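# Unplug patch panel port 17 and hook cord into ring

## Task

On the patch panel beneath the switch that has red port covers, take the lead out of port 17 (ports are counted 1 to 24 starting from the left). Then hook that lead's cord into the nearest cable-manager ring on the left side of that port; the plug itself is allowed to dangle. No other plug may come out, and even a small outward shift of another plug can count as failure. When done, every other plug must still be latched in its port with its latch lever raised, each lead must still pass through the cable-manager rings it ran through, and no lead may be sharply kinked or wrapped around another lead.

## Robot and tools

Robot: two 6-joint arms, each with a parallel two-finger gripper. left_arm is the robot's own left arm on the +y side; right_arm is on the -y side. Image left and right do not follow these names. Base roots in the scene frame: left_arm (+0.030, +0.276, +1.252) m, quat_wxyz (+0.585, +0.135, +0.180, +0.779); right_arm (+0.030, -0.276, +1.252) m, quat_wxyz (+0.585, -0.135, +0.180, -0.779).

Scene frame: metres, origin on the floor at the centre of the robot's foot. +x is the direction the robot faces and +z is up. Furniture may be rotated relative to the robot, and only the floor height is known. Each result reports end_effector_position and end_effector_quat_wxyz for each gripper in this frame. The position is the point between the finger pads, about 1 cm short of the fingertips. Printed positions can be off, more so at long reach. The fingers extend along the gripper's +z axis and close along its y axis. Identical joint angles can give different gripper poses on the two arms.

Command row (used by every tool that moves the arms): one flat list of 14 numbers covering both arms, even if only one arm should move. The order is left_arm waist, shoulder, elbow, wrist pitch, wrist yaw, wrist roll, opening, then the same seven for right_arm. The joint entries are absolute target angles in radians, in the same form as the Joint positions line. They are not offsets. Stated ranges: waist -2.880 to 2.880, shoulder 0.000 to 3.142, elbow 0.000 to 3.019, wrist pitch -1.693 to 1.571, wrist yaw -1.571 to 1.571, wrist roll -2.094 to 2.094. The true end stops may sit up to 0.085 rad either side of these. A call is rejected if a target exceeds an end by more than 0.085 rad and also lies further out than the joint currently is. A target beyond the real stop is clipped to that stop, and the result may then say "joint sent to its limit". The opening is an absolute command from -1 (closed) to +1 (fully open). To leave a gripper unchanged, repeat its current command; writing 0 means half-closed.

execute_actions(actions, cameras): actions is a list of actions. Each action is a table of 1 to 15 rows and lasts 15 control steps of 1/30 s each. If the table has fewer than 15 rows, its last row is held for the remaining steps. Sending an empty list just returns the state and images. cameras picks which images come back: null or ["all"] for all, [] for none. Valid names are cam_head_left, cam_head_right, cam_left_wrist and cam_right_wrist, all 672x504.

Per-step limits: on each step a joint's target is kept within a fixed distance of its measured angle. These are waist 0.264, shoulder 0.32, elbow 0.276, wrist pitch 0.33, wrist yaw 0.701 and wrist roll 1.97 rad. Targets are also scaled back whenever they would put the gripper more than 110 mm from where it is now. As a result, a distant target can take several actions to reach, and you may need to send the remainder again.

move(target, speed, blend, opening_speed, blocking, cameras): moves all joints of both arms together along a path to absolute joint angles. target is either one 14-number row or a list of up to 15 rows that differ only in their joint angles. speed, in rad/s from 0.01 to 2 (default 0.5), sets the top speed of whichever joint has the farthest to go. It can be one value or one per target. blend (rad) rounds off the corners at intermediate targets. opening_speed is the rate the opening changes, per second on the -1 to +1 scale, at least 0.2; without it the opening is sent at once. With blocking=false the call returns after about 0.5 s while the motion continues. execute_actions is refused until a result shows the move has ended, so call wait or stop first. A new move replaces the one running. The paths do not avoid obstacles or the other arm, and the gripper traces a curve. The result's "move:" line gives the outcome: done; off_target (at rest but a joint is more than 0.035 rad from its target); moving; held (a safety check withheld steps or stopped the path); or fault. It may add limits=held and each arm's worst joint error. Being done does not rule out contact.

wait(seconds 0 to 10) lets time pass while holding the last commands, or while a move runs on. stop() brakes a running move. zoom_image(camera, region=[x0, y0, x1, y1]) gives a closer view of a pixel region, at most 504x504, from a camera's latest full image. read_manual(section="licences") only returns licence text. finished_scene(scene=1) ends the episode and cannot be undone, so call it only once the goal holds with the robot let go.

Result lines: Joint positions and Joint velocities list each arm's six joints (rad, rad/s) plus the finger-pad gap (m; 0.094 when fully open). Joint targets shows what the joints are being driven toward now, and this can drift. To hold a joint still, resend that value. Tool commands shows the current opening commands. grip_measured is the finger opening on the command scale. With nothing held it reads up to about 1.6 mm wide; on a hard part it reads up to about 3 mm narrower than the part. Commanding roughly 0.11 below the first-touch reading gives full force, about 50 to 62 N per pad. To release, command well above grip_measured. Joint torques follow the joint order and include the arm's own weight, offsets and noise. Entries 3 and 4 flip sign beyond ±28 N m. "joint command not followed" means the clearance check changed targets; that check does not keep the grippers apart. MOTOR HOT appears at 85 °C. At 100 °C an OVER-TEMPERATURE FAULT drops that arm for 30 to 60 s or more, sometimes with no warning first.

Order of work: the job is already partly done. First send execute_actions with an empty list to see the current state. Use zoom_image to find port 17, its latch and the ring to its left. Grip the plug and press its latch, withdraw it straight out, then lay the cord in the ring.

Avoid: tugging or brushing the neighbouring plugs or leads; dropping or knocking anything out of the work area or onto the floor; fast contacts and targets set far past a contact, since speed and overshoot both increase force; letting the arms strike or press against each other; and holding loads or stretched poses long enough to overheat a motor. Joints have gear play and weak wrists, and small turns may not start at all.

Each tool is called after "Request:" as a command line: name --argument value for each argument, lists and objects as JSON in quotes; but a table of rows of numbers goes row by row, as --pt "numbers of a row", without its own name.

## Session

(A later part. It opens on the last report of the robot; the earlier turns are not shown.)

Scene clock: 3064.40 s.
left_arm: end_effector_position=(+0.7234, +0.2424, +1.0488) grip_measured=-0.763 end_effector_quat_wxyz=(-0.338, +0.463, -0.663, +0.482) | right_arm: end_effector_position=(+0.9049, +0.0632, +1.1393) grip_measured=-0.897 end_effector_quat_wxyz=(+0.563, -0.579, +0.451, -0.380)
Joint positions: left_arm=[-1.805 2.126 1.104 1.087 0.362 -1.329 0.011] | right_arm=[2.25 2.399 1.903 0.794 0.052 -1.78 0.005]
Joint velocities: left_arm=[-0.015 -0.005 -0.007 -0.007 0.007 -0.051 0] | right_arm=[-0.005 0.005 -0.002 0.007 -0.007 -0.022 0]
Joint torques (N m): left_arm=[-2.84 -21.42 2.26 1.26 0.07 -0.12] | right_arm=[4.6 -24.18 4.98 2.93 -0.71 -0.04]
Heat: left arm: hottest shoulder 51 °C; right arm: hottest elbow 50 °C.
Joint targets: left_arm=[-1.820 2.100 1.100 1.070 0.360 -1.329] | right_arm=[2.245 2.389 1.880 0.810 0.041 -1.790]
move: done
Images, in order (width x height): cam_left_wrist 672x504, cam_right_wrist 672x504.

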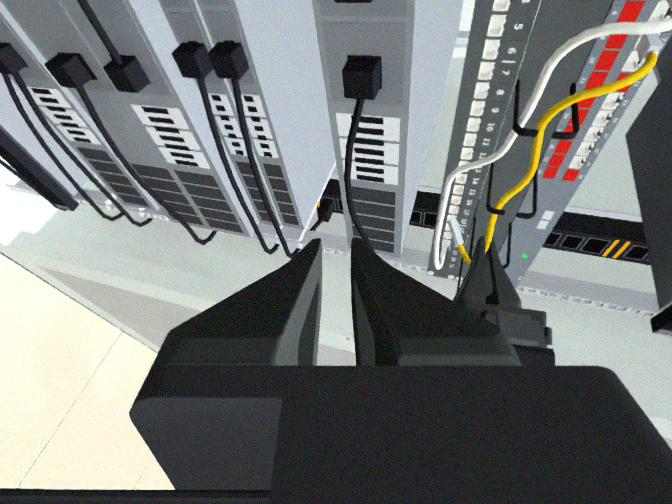

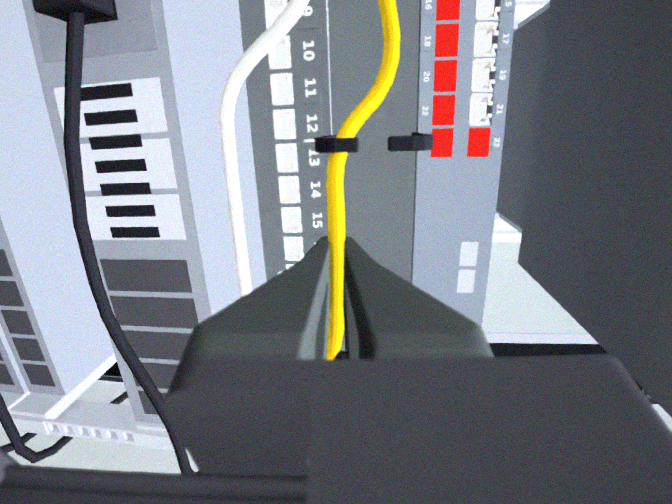

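Request:
execute_actions --actions '[]'

Request:
zoom_image --camera "cam_left_wrist" --region '[400, 60, 672, 300]'

Request:
zoom_image --camera "cam_right_wrist" --region '[180, 60, 500, 330]'

Scene clock: 3105.83 s.
left_arm: end_effector_position=(+0.7234, +0.2424, +1.0488) grip_measured=-0.763 end_effector_quat_wxyz=(-0.338, +0.463, -0.663, +0.482) | right_arm: end_effector_position=(+0.9049, +0.0632, +1.1393) grip_measured=-0.897 end_effector_quat_wxyz=(+0.563, -0.579, +0.451, -0.380)
Joint positions: left_arm=[-1.805 2.126 1.104 1.087 0.362 -1.329 0.011] | right_arm=[2.25 2.399 1.903 0.794 0.052 -1.78 0.005]
Joint velocities: left_arm=[0.005 -0.005 0.002 -0.002 -0.007 0.051 0] | right_arm=[-0.005 -0.015 0.012 -0.002 -0.051 0.007 0]
Joint torques (N m): left_arm=[-2.96 -21.01 2.22 1.21 0.04 -0.1] | right_arm=[5.3 -23.71 5.22 3.11 -0.67 -0.05]
Heat: left arm: hottest shoulder 51 °C; right arm: hottest shoulder 50 °C.
Joint targets: left_arm=[-1.820 2.100 1.100 1.070 0.360 -1.329] | right_arm=[2.245 2.390 1.881 0.810 0.041 -1.790]
Tool commands: left_gripper/opening=-0.76 right_gripper/opening=-0.9

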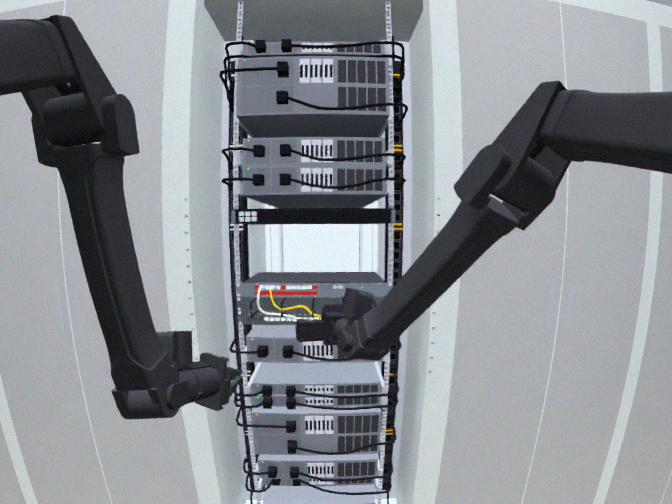

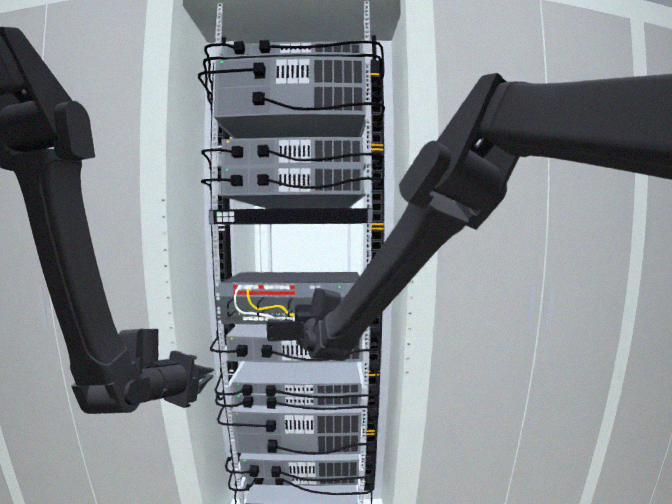

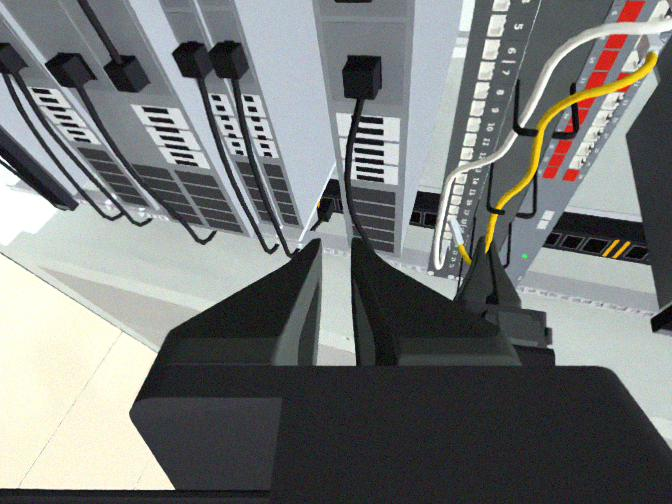

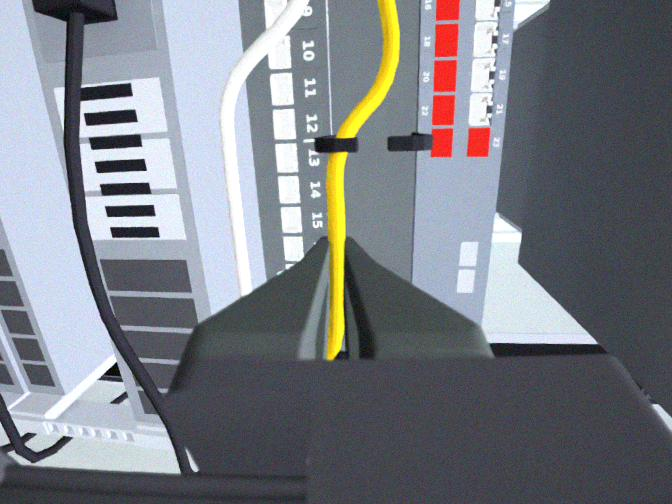

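Scaled by 1.853 from the camera's 672x504 image, which has a finer 960x720 frame.

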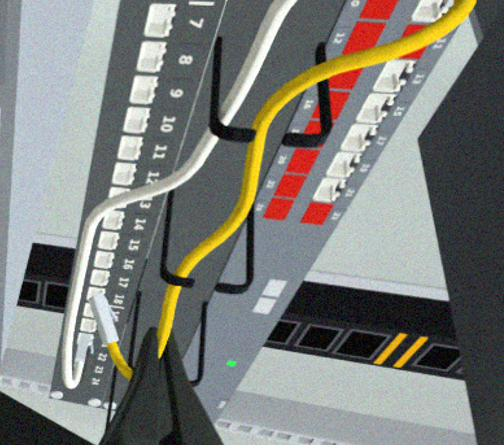

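Scaled by 1.575 from the camera's 672x504 image, which has a finer 960x720 frame.

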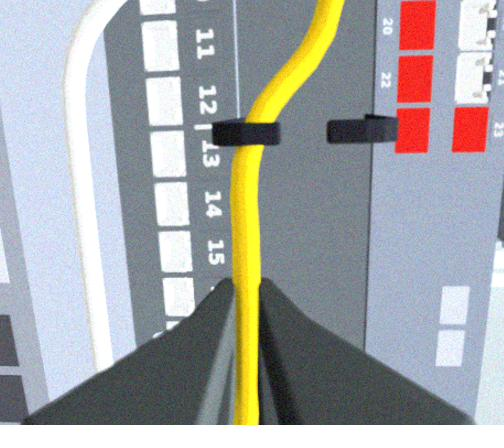

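Request:
zoom_image --camera "cam_left_wrist" --region '[490, 80, 600, 170]'

Request:
zoom_image --camera "cam_left_wrist" --region '[430, 170, 550, 290]'

Scaled by 4.582 from the camera's 672x504 image, which has a finer 960x720 frame.

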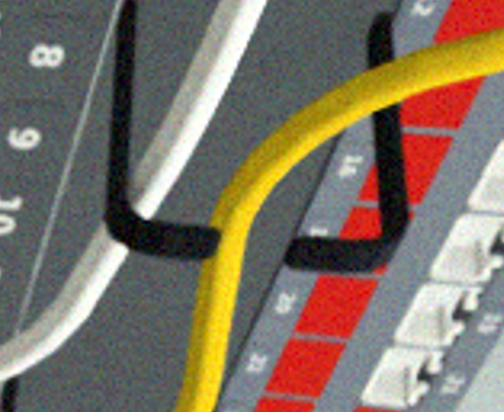

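Scaled by 4.200 from the camera's 672x504 image, which has a finer 960x720 frame.

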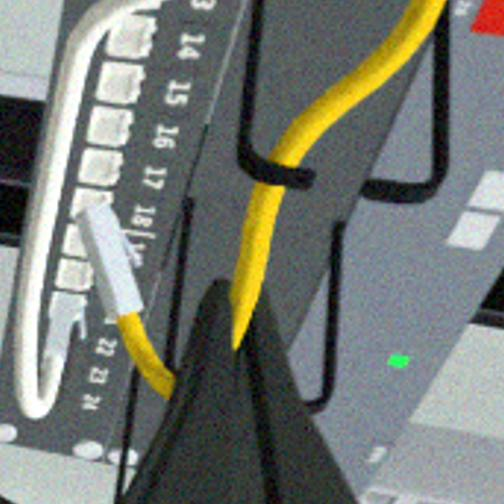

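Request:
move --target '[-1.82,2.1,1.1,1.07,0.36,-1.329,-0.76,2.222,2.378,1.84,0.84,0.025,-1.79,-0.9]' --speed 0.06 --cameras '["cam_left_wrist","cam_right_wrist"]'

Request:
zoom_image --camera "cam_left_wrist" --region '[420, 60, 600, 300]'

Scene clock: 3142.17 s.
left_arm: end_effector_position=(+0.7234, +0.2424, +1.0488) grip_measured=-0.763 end_effector_quat_wxyz=(-0.338, +0.463, -0.663, +0.482) | right_arm: end_effector_position=(+0.8993, +0.0547, +1.1383) grip_measured=-0.897 end_effector_quat_wxyz=(+0.567, -0.579, +0.446, -0.380)
Joint positions: left_arm=[-1.805 2.126 1.104 1.087 0.362 -1.329 0.011] | right_arm=[2.24 2.385 1.864 0.824 0.03 -1.78 0.005]
Joint velocities: left_arm=[-0.005 -0.005 0.007 -0.002 -0.037 0.081 -0.001] | right_arm=[-0.015 -0.005 -0.027 0.022 0.007 0.037 -0.002]
Joint torques (N m): left_arm=[-3.08 -21.3 2.17 1.22 0.07 -0.09] | right_arm=[5.01 -22.53 4.56 2.91 -0.39 -0.03]
Heat: left arm: hottest shoulder 51 °C; right arm: hottest shoulder 50 °C.
Joint targets: left_arm=[-1.820 2.100 1.100 1.070 0.360 -1.329] | right_arm=[2.223 2.377 1.841 0.840 0.024 -1.790]
move: done
Images, in order (width x height): cam_left_wrist 672x504, cam_right_wrist 672x504.

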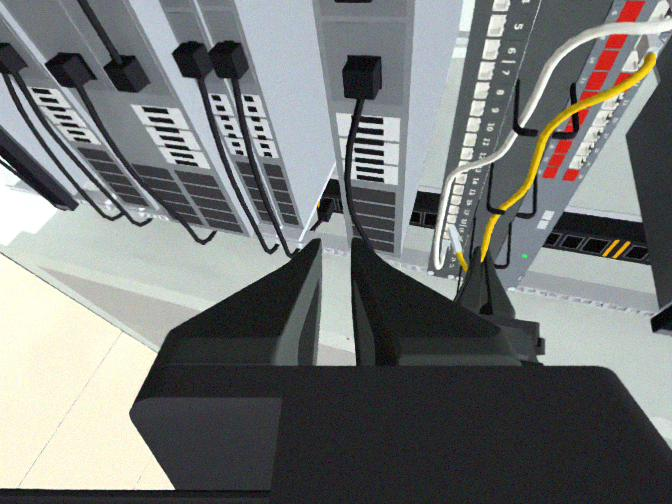

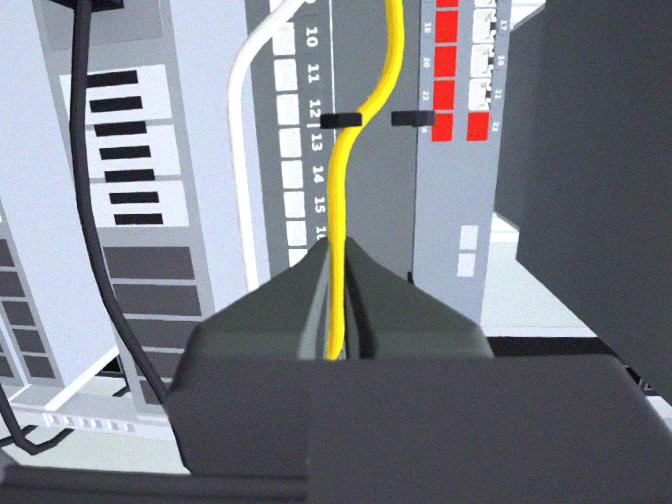

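Scaled by 2.100 from the camera's 672x504 image, which has a finer 960x720 frame.

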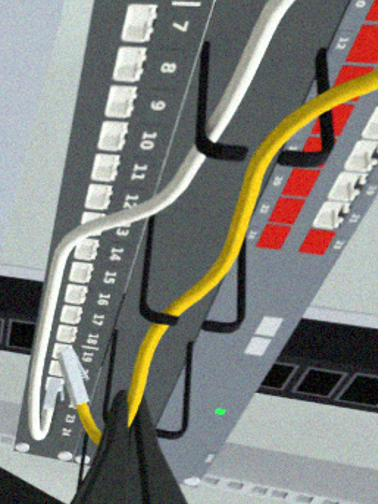

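Request:
zoom_image --camera "cam_right_wrist" --region '[290, 70, 450, 190]'

Request:
zoom_image --camera "cam_left_wrist" --region '[470, 170, 550, 240]'

Scaled by 3.150 from the camera's 672x504 image, which has a finer 960x720 frame.

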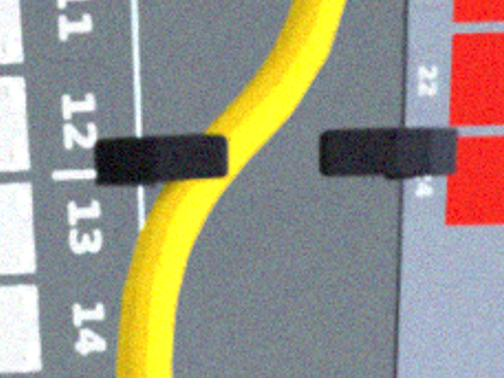

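Scaled by 6.300 from the camera's 672x504 image, which has a finer 960x720 frame.

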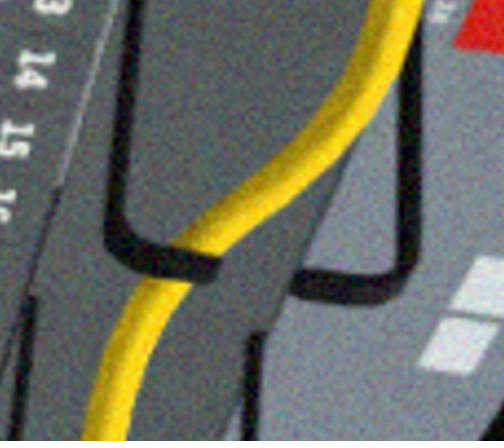

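Request:
move --target '[-1.82,2.1,1.1,1.07,0.36,-1.329,-0.76,2.198,2.405,1.841,0.84,0.005,-1.79,-0.9]' --speed 0.05 --cameras '["cam_left_wrist","cam_right_wrist"]'

Request:
zoom_image --camera "cam_left_wrist" --region '[420, 60, 600, 300]'

Request:
zoom_image --camera "cam_right_wrist" --region '[250, 40, 450, 260]'

Scene clock: 3154.90 s.
left_arm: end_effector_position=(+0.7234, +0.2424, +1.0488) grip_measured=-0.763 end_effector_quat_wxyz=(-0.338, +0.463, -0.663, +0.482) | right_arm: end_effector_position=(+0.9010, +0.0484, +1.1358) grip_measured=-0.897 end_effector_quat_wxyz=(+0.569, -0.582, +0.441, -0.378)
Joint positions: left_arm=[-1.805 2.126 1.104 1.087 0.362 -1.329 0.011] | right_arm=[2.227 2.385 1.863 0.824 0.006 -1.78 0.005]
Joint velocities: left_arm=[0.005 0.005 -0.017 -0.007 0.007 0.022 -0.001] | right_arm=[-0.005 -0.005 0.012 0.027 0.022 0.007 0]
Joint torques (N m): left_arm=[-2.9 -20.89 2.21 1.18 0.06 -0.1] | right_arm=[3.14 -20.66 4.85 3.23 -0.16 -0.06]
Heat: left arm: hottest shoulder 51 °C; right arm: hottest shoulder 49 °C.
Joint targets: left_arm=[-1.820 2.100 1.100 1.070 0.360 -1.329] | right_arm=[2.197 2.405 1.840 0.840 0.006 -1.790]
move: done
Images, in order (width x height): cam_left_wrist 672x504, cam_right_wrist 672x504.

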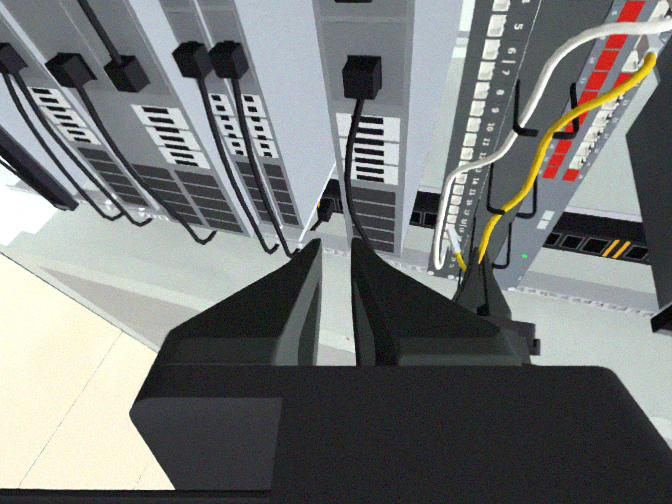

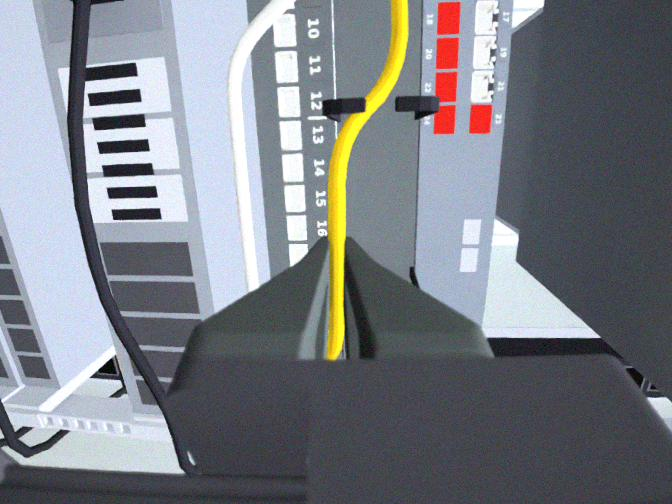

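Scaled by 2.100 from the camera's 672x504 image, which has a finer 960x720 frame.

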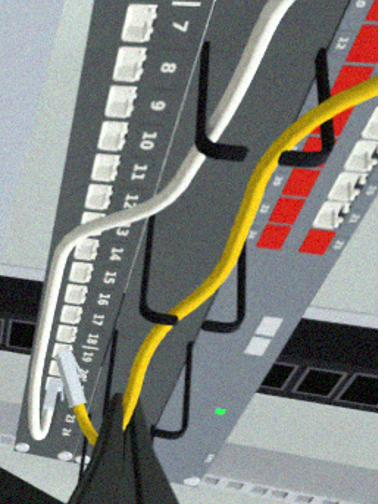

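Scaled by 2.291 from the camera's 672x504 image, which has a finer 960x720 frame.

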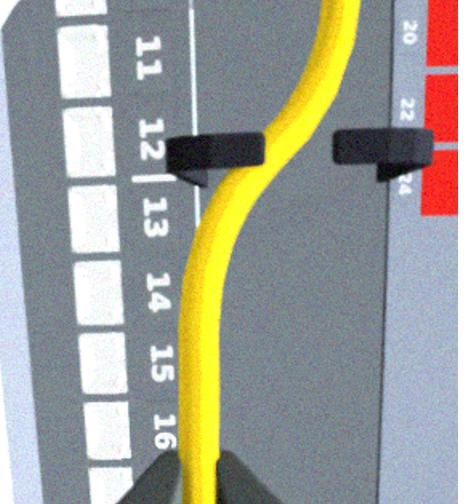

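Request:
move --target '[-1.82,2.1,1.1,1.07,0.36,-1.329,-0.76,2.198,2.43,1.841,0.84,0.005,-1.79,-0.9]' --speed 0.04 --cameras '["cam_left_wrist","cam_right_wrist"]'

Request:
zoom_image --camera "cam_left_wrist" --region '[420, 60, 600, 300]'

Request:
zoom_image --camera "cam_right_wrist" --region '[250, 40, 450, 260]'

Scene clock: 3163.63 s.
left_arm: end_effector_position=(+0.7234, +0.2424, +1.0488) grip_measured=-0.763 end_effector_quat_wxyz=(-0.338, +0.463, -0.663, +0.482) | right_arm: end_effector_position=(+0.9009, +0.0487, +1.1358) grip_measured=-0.897 end_effector_quat_wxyz=(+0.570, -0.582, +0.440, -0.377)
Joint positions: left_arm=[-1.805 2.126 1.104 1.087 0.362 -1.329 0.011] | right_arm=[2.227 2.385 1.863 0.824 0.004 -1.78 0.005]
Joint velocities: left_arm=[-0.005 -0.005 -0.007 -0.012 -0.007 0.007 -0.001] | right_arm=[0.005 -0.005 0.002 -0.017 -0.007 0.007 0]
Joint torques (N m): left_arm=[-2.84 -21.25 2.24 1.18 0.07 -0.11] | right_arm=[2.9 -18.9 4.89 3 -0.14 -0.08]
Heat: left arm: hottest shoulder 51 °C; right arm: hottest shoulder 49 °C.
Joint targets: left_arm=[-1.820 2.100 1.100 1.070 0.360 -1.329] | right_arm=[2.198 2.430 1.841 0.840 0.004 -1.790]
move: off_target (right_arm); right_arm: the shoulder is farthest, 0.045 rad from its target
Images, in order (width x height): cam_left_wrist 672x504, cam_right_wrist 672x504.

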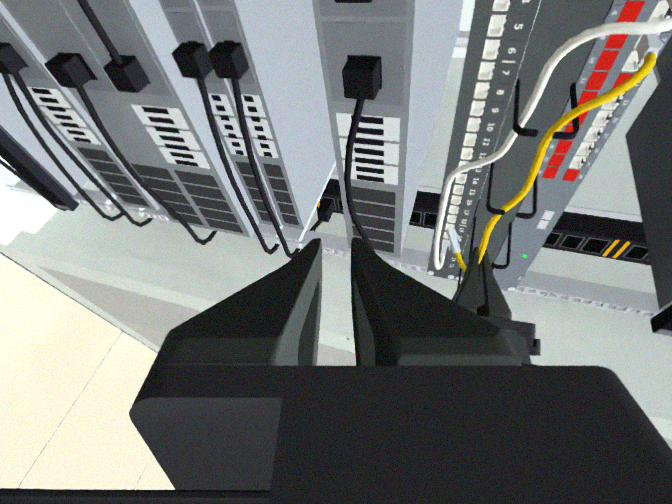

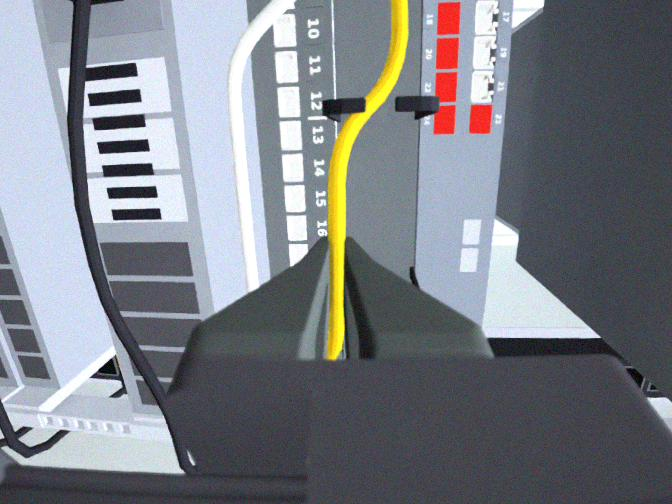

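Scaled by 2.100 from the camera's 672x504 image, which has a finer 960x720 frame.

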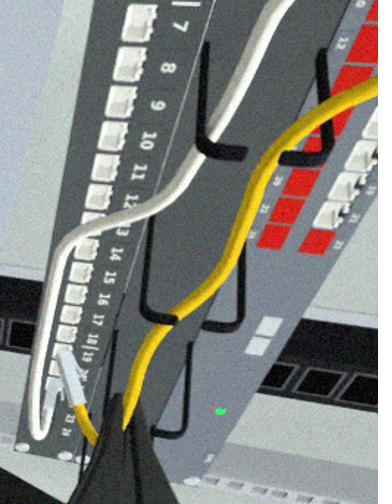

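Scaled by 2.291 from the camera's 672x504 image, which has a finer 960x720 frame.

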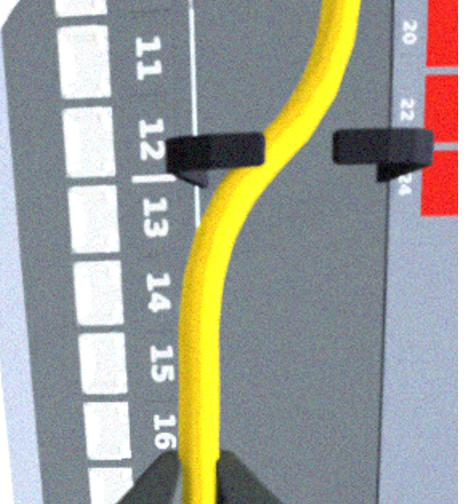

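Request:
move --target '[-1.82,2.1,1.1,1.07,0.36,-1.329,-0.76,2.198,2.446,1.841,0.84,0.005,-1.79,-0.9]' --speed 0.04 --cameras '["cam_left_wrist","cam_right_wrist"]'

Request:
zoom_image --camera "cam_right_wrist" --region '[250, 40, 450, 260]'

Scene clock: 3176.13 s.
left_arm: end_effector_position=(+0.7234, +0.2424, +1.0488) grip_measured=-0.763 end_effector_quat_wxyz=(-0.338, +0.463, -0.663, +0.482) | right_arm: end_effector_position=(+0.8988, +0.0494, +1.1309) grip_measured=-0.897 end_effector_quat_wxyz=(+0.569, -0.583, +0.441, -0.377)
Joint positions: left_arm=[-1.805 2.126 1.104 1.087 0.362 -1.329 0.011] | right_arm=[2.227 2.393 1.863 0.83 0.004 -1.78 0.005]
Joint velocities: left_arm=[0.005 -0.005 0.017 -0.012 0.11 0.007 0] | right_arm=[0.005 -0.005 0.002 0.012 -0.007 -0.022 0]
Joint torques (N m): left_arm=[-3.02 -21.19 2.33 1.2 0.05 -0.12] | right_arm=[4.19 -18.49 4.77 2.65 -0.11 -0.04]
Heat: left arm: hottest shoulder 51 °C; right arm: hottest shoulder 47 °C.
Joint targets: left_arm=[-1.820 2.100 1.100 1.070 0.360 -1.329] | right_arm=[2.198 2.446 1.841 0.840 0.005 -1.790]
move: off_target (right_arm); right_arm: the shoulder is farthest, 0.053 rad from its target
Images, in order (width x height): cam_left_wrist 672x504, cam_right_wrist 672x504.

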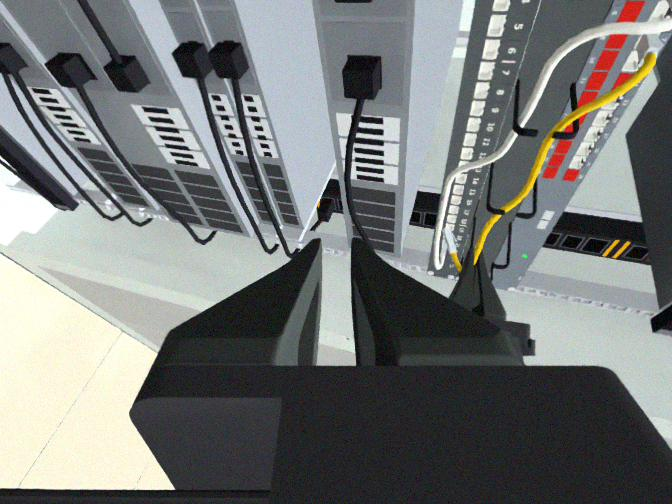

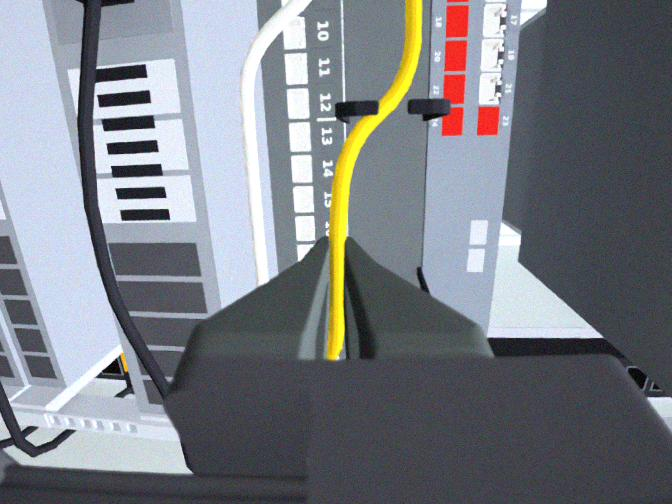

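Scaled by 2.291 from the camera's 672x504 image, which has a finer 960x720 frame.

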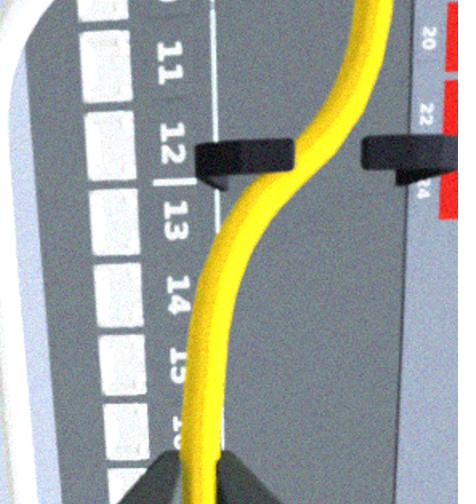

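Request:
zoom_image --camera "cam_left_wrist" --region '[430, 210, 530, 290]'

Request:
zoom_image --camera "cam_head_left" --region '[230, 270, 360, 370]'

Request:
zoom_image --camera "cam_head_right" --region '[210, 270, 340, 370]'

Scaled by 5.040 from the camera's 672x504 image, which has a finer 960x720 frame.

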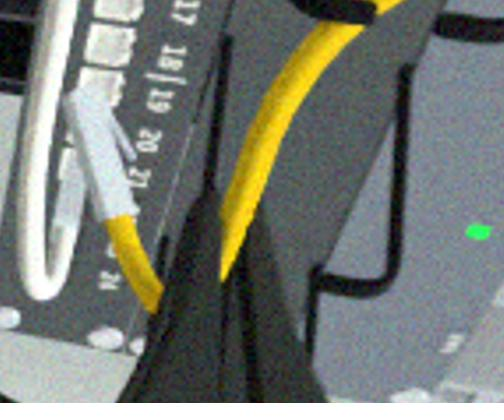

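This scene's latest camera images include none from cam_head_left. They are from: cam_left_wrist, cam_right_wrist. cam_head_left's image comes with the result of a call that names it in "cameras".

This scene's latest camera images include none from cam_head_right. They are from: cam_left_wrist, cam_right_wrist. cam_head_right's image comes with the result of a call that names it in "cameras".

Request:
move --target '[-1.82,2.1,1.1,1.07,0.36,-1.329,-0.76,2.182,2.375,1.79,0.862,-0.01,-1.79,-0.9]' --speed 0.06

Request:
zoom_image --camera "cam_right_wrist" --region '[250, 40, 450, 260]'

Request:
zoom_image --camera "cam_left_wrist" --region '[430, 160, 550, 290]'

Request:
zoom_image --camera "cam_head_left" --region '[230, 270, 360, 370]'

Scene clock: 3238.70 s.
left_arm: end_effector_position=(+0.7234, +0.2424, +1.0488) grip_measured=-0.763 end_effector_quat_wxyz=(-0.338, +0.463, -0.663, +0.482) | right_arm: end_effector_position=(+0.8923, +0.0464, +1.1340) grip_measured=-0.897 end_effector_quat_wxyz=(+0.574, -0.586, +0.434, -0.373)
Joint positions: left_arm=[-1.805 2.126 1.104 1.087 0.362 -1.329 0.011] | right_arm=[2.223 2.373 1.824 0.849 -0.02 -1.78 0.005]
Joint velocities: left_arm=[0.005 -0.005 -0.007 -0.002 -0.081 0.066 0.001] | right_arm=[-0.015 0.005 -0.012 0.007 0.022 -0.022 0]
Joint torques (N m): left_arm=[-2.84 -21.13 2.18 1.17 0.07 -0.08] | right_arm=[3.02 -21.6 3.89 2.91 0 -0.02]
Heat: left arm: hottest shoulder 51 °C; right arm: hottest shoulder 46 °C.
Joint targets: left_arm=[-1.820 2.100 1.100 1.070 0.360 -1.329] | right_arm=[2.182 2.375 1.791 0.862 -0.017 -1.790]
move: off_target (right_arm); right_arm: the waist is farthest, 0.041 rad from its target

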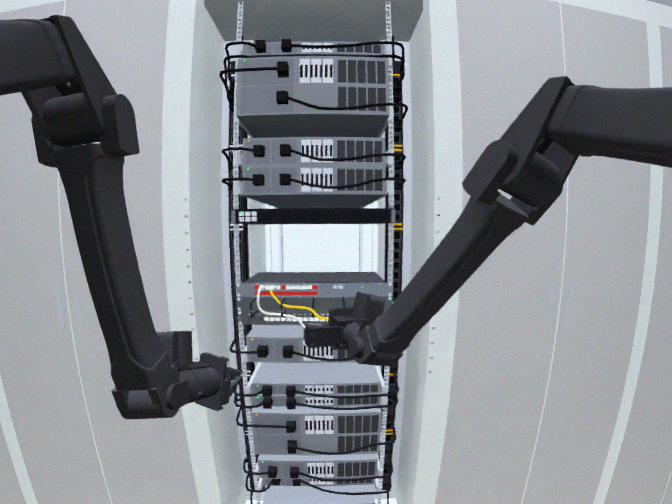

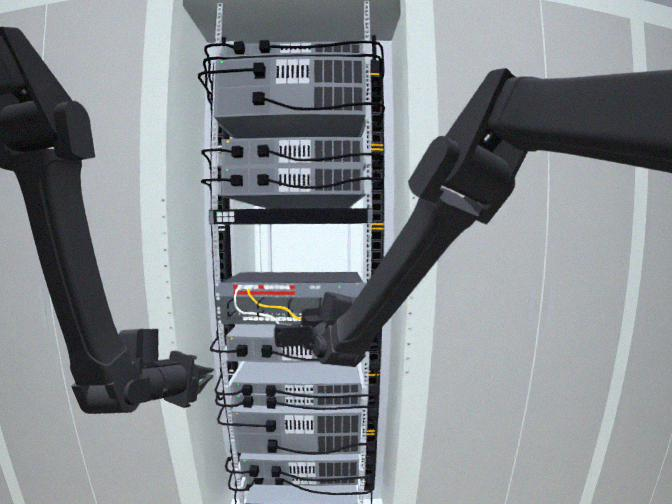

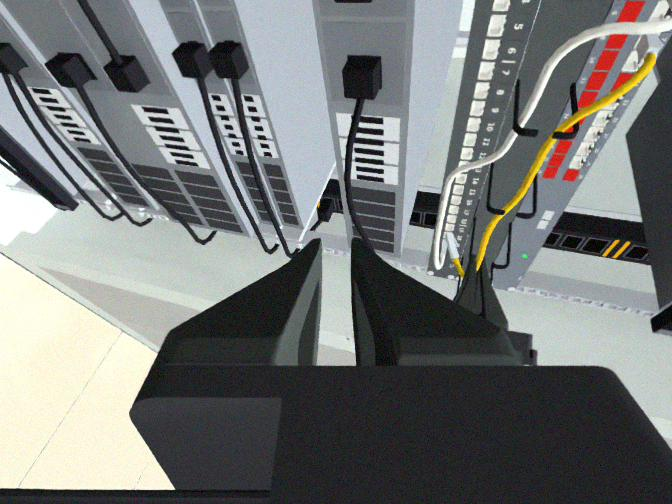

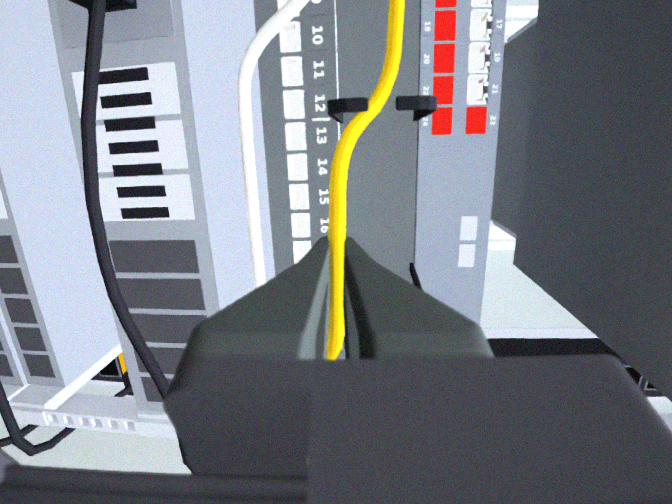

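Scaled by 2.291 from the camera's 672x504 image, which has a finer 960x720 frame.

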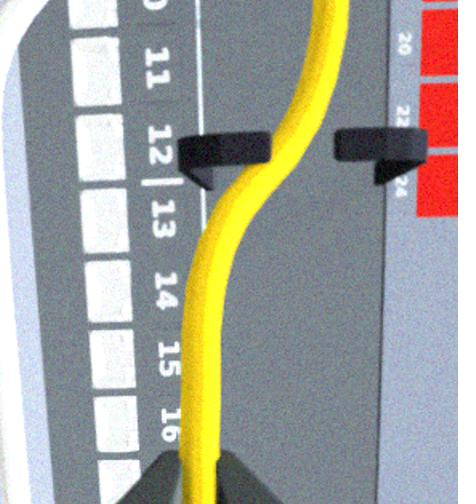

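Scaled by 3.877 from the camera's 672x504 image, which has a finer 960x720 frame.

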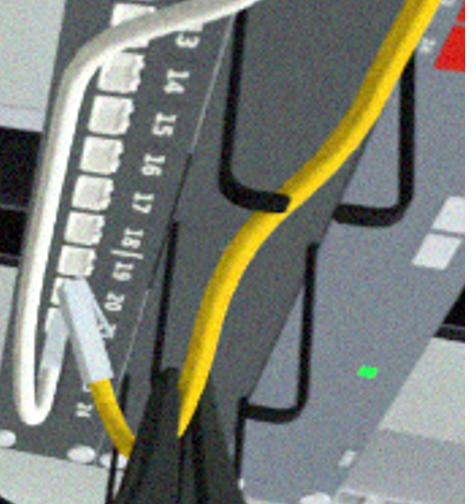

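Scaled by 3.877 from the camera's 672x504 image, which has a finer 960x720 frame.

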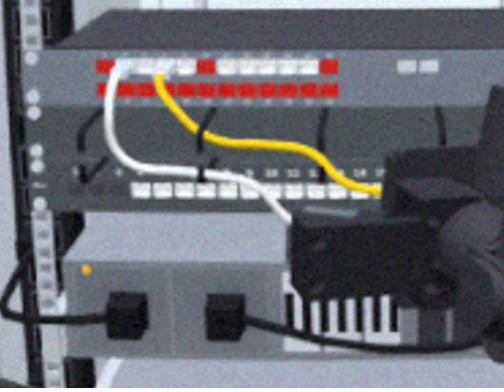

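Request:
move --target '[-1.82,2.1,1.1,1.07,0.36,-1.329,-0.76,2.245,2.45,1.905,0.832,0.01,-1.79,-0.9]' --speed 0.06 --cameras '["cam_left_wrist","cam_right_wrist"]'

Request:
zoom_image --camera "cam_right_wrist" --region '[250, 40, 450, 260]'

Request:
zoom_image --camera "cam_left_wrist" --region '[430, 80, 600, 290]'

Scene clock: 3264.10 s.
left_arm: end_effector_position=(+0.7234, +0.2424, +1.0488) grip_measured=-0.763 end_effector_quat_wxyz=(-0.338, +0.463, -0.663, +0.482) | right_arm: end_effector_position=(+0.9001, +0.0484, +1.1290) grip_measured=-0.897 end_effector_quat_wxyz=(+0.570, -0.576, +0.442, -0.384)
Joint positions: left_arm=[-1.805 2.126 1.104 1.087 0.362 -1.329 0.011] | right_arm=[2.227 2.407 1.875 0.849 0.015 -1.78 0.005]
Joint velocities: left_arm=[-0.005 0.005 -0.002 0.007 -0.022 0.007 0.001] | right_arm=[-0.005 0.005 0.007 0.007 0.007 -0.022 0]
Joint torques (N m): left_arm=[-3.08 -21.25 2.19 1.25 0.08 -0.11] | right_arm=[6.36 -18.02 8.55 1.54 -0.11 -0.07]
Heat: left arm: hottest shoulder 51 °C; right arm: hottest shoulder 44 °C.
Joint targets: left_arm=[-1.820 2.100 1.100 1.070 0.360 -1.329] | right_arm=[2.246 2.451 1.904 0.832 0.017 -1.790]
move: off_target (right_arm); right_arm: the shoulder is farthest, 0.043 rad from its target
Images, in order (width x height): cam_left_wrist 672x504, cam_right_wrist 672x504.

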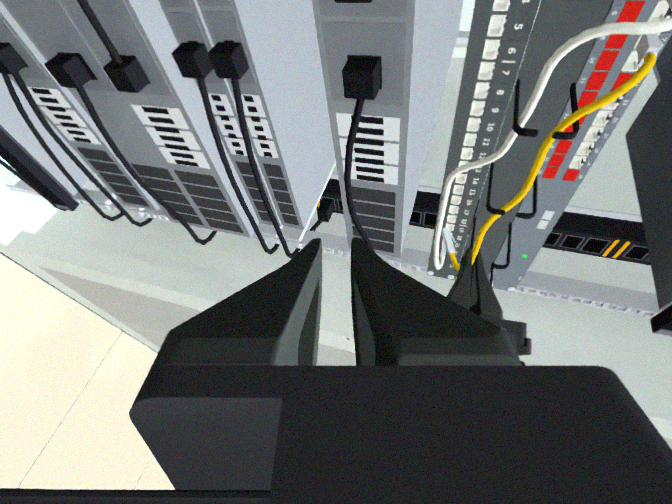

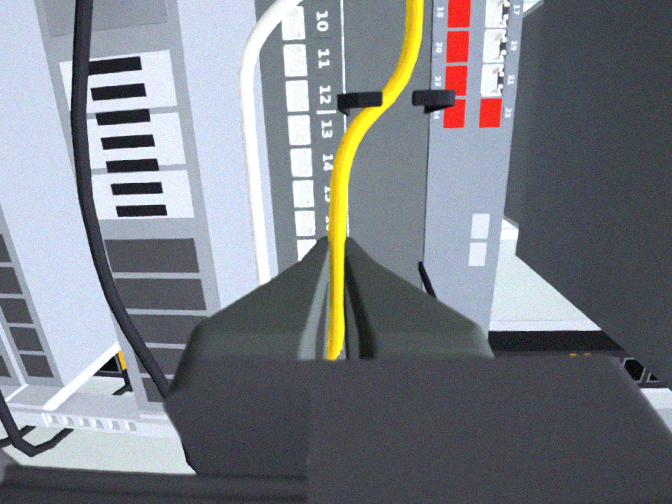

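Scaled by 2.291 from the camera's 672x504 image, which has a finer 960x720 frame.

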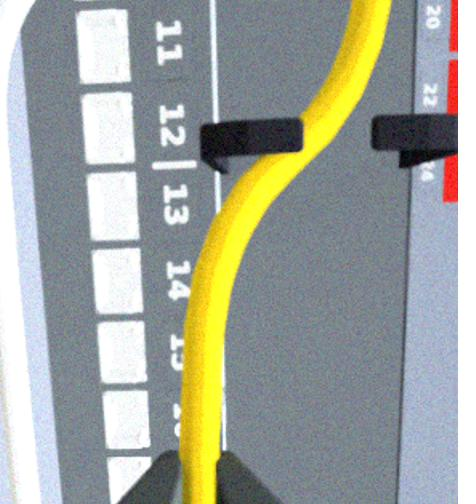

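Scaled by 2.400 from the camera's 672x504 image, which has a finer 960x720 frame.

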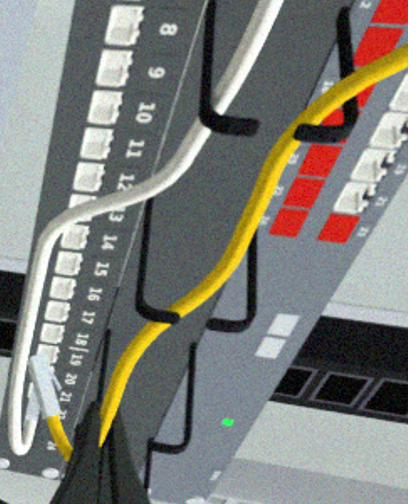

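Request:
move --target '[-1.82,2.1,1.1,1.07,0.36,-1.329,-0.76,2.325,2.445,1.955,0.78,0.385,-1.79,-0.9]' --speed 0.12

Request:
zoom_image --camera "cam_left_wrist" --region '[400, 80, 600, 330]'

Request:
zoom_image --camera "cam_right_wrist" --region '[250, 0, 500, 260]'

Scene clock: 3318.77 s.
left_arm: end_effector_position=(+0.7234, +0.2424, +1.0488) grip_measured=-0.763 end_effector_quat_wxyz=(-0.338, +0.463, -0.663, +0.482) | right_arm: end_effector_position=(+0.8994, +0.0537, +1.1360) grip_measured=-0.897 end_effector_quat_wxyz=(+0.482, -0.533, +0.539, -0.439)
Joint positions: left_arm=[-1.805 2.126 1.104 1.087 0.362 -1.329 0.011] | right_arm=[2.302 2.408 1.915 0.797 0.381 -1.78 0.005]
Joint velocities: left_arm=[-0.005 -0.015 0.007 0.007 0.022 -0.022 0] | right_arm=[0.005 0.015 0.007 -0.007 0.066 0.051 -0.001]
Joint torques (N m): left_arm=[-3.25 -20.89 2.25 1.24 0.05 -0.08] | right_arm=[7.88 -19.49 9.35 1.57 -0.06 -0.08]
Heat: left arm: hottest shoulder 51 °C; right arm: hottest shoulder 44 °C.
Joint targets: left_arm=[-1.820 2.100 1.100 1.070 0.360 -1.329] | right_arm=[2.324 2.444 1.955 0.780 0.385 -1.790]
move: off_target (right_arm); right_arm: the elbow is farthest, 0.040 rad from its target

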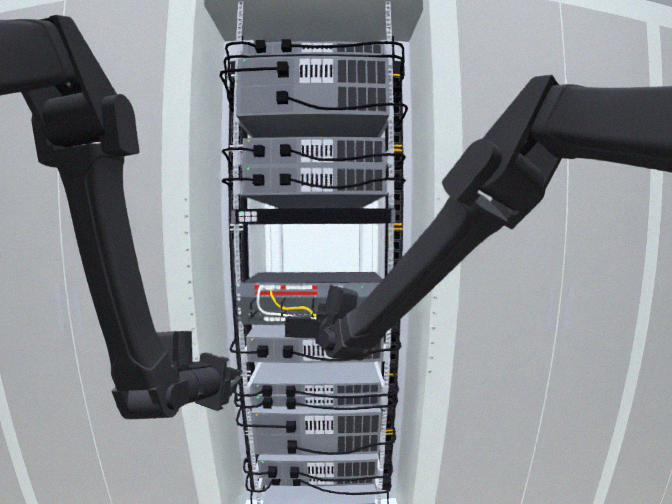

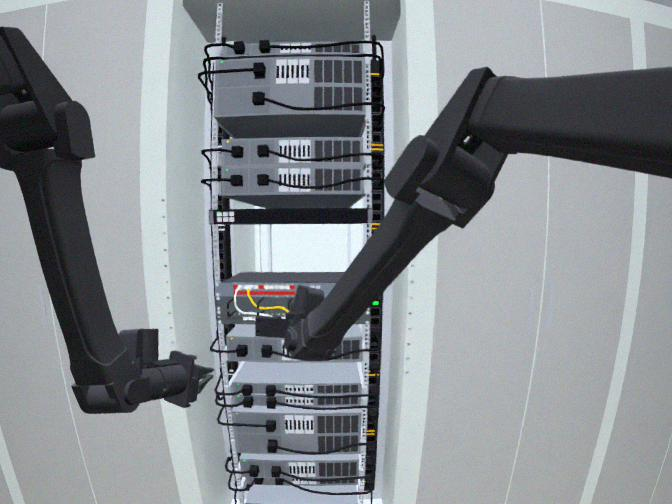

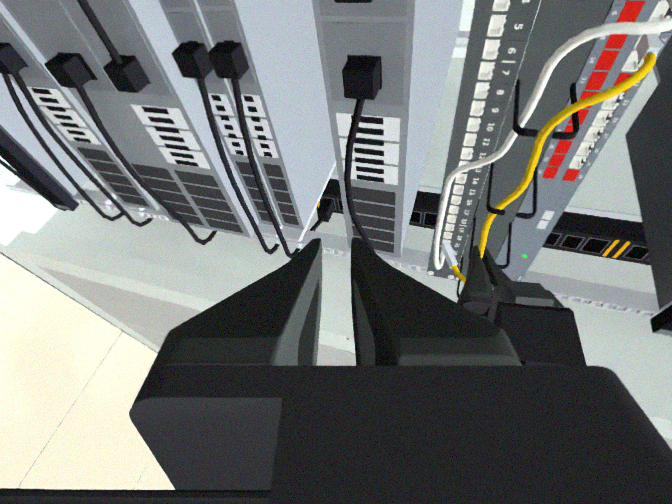

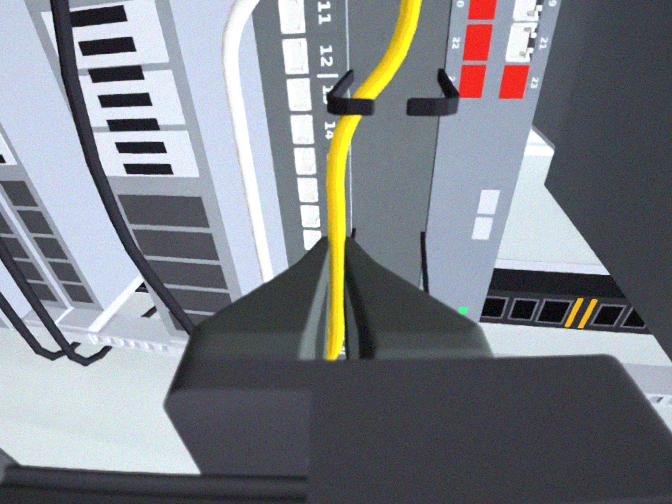

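Scaled by 2.016 from the camera's 672x504 image, which has a finer 960x720 frame.

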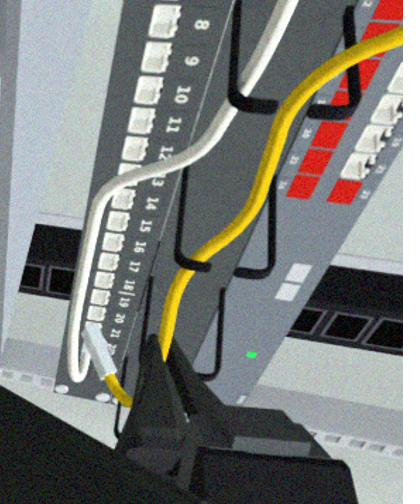

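Scaled by 1.938 from the camera's 672x504 image, which has a finer 960x720 frame.

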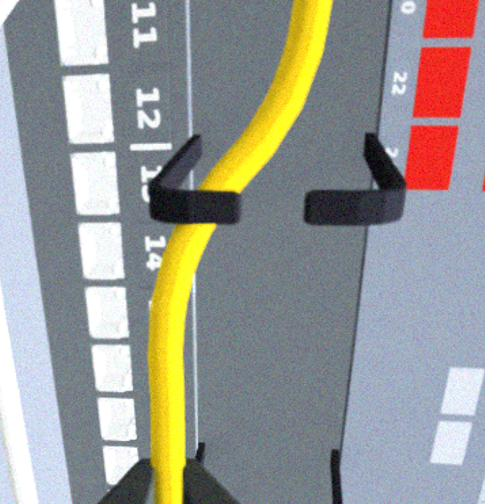

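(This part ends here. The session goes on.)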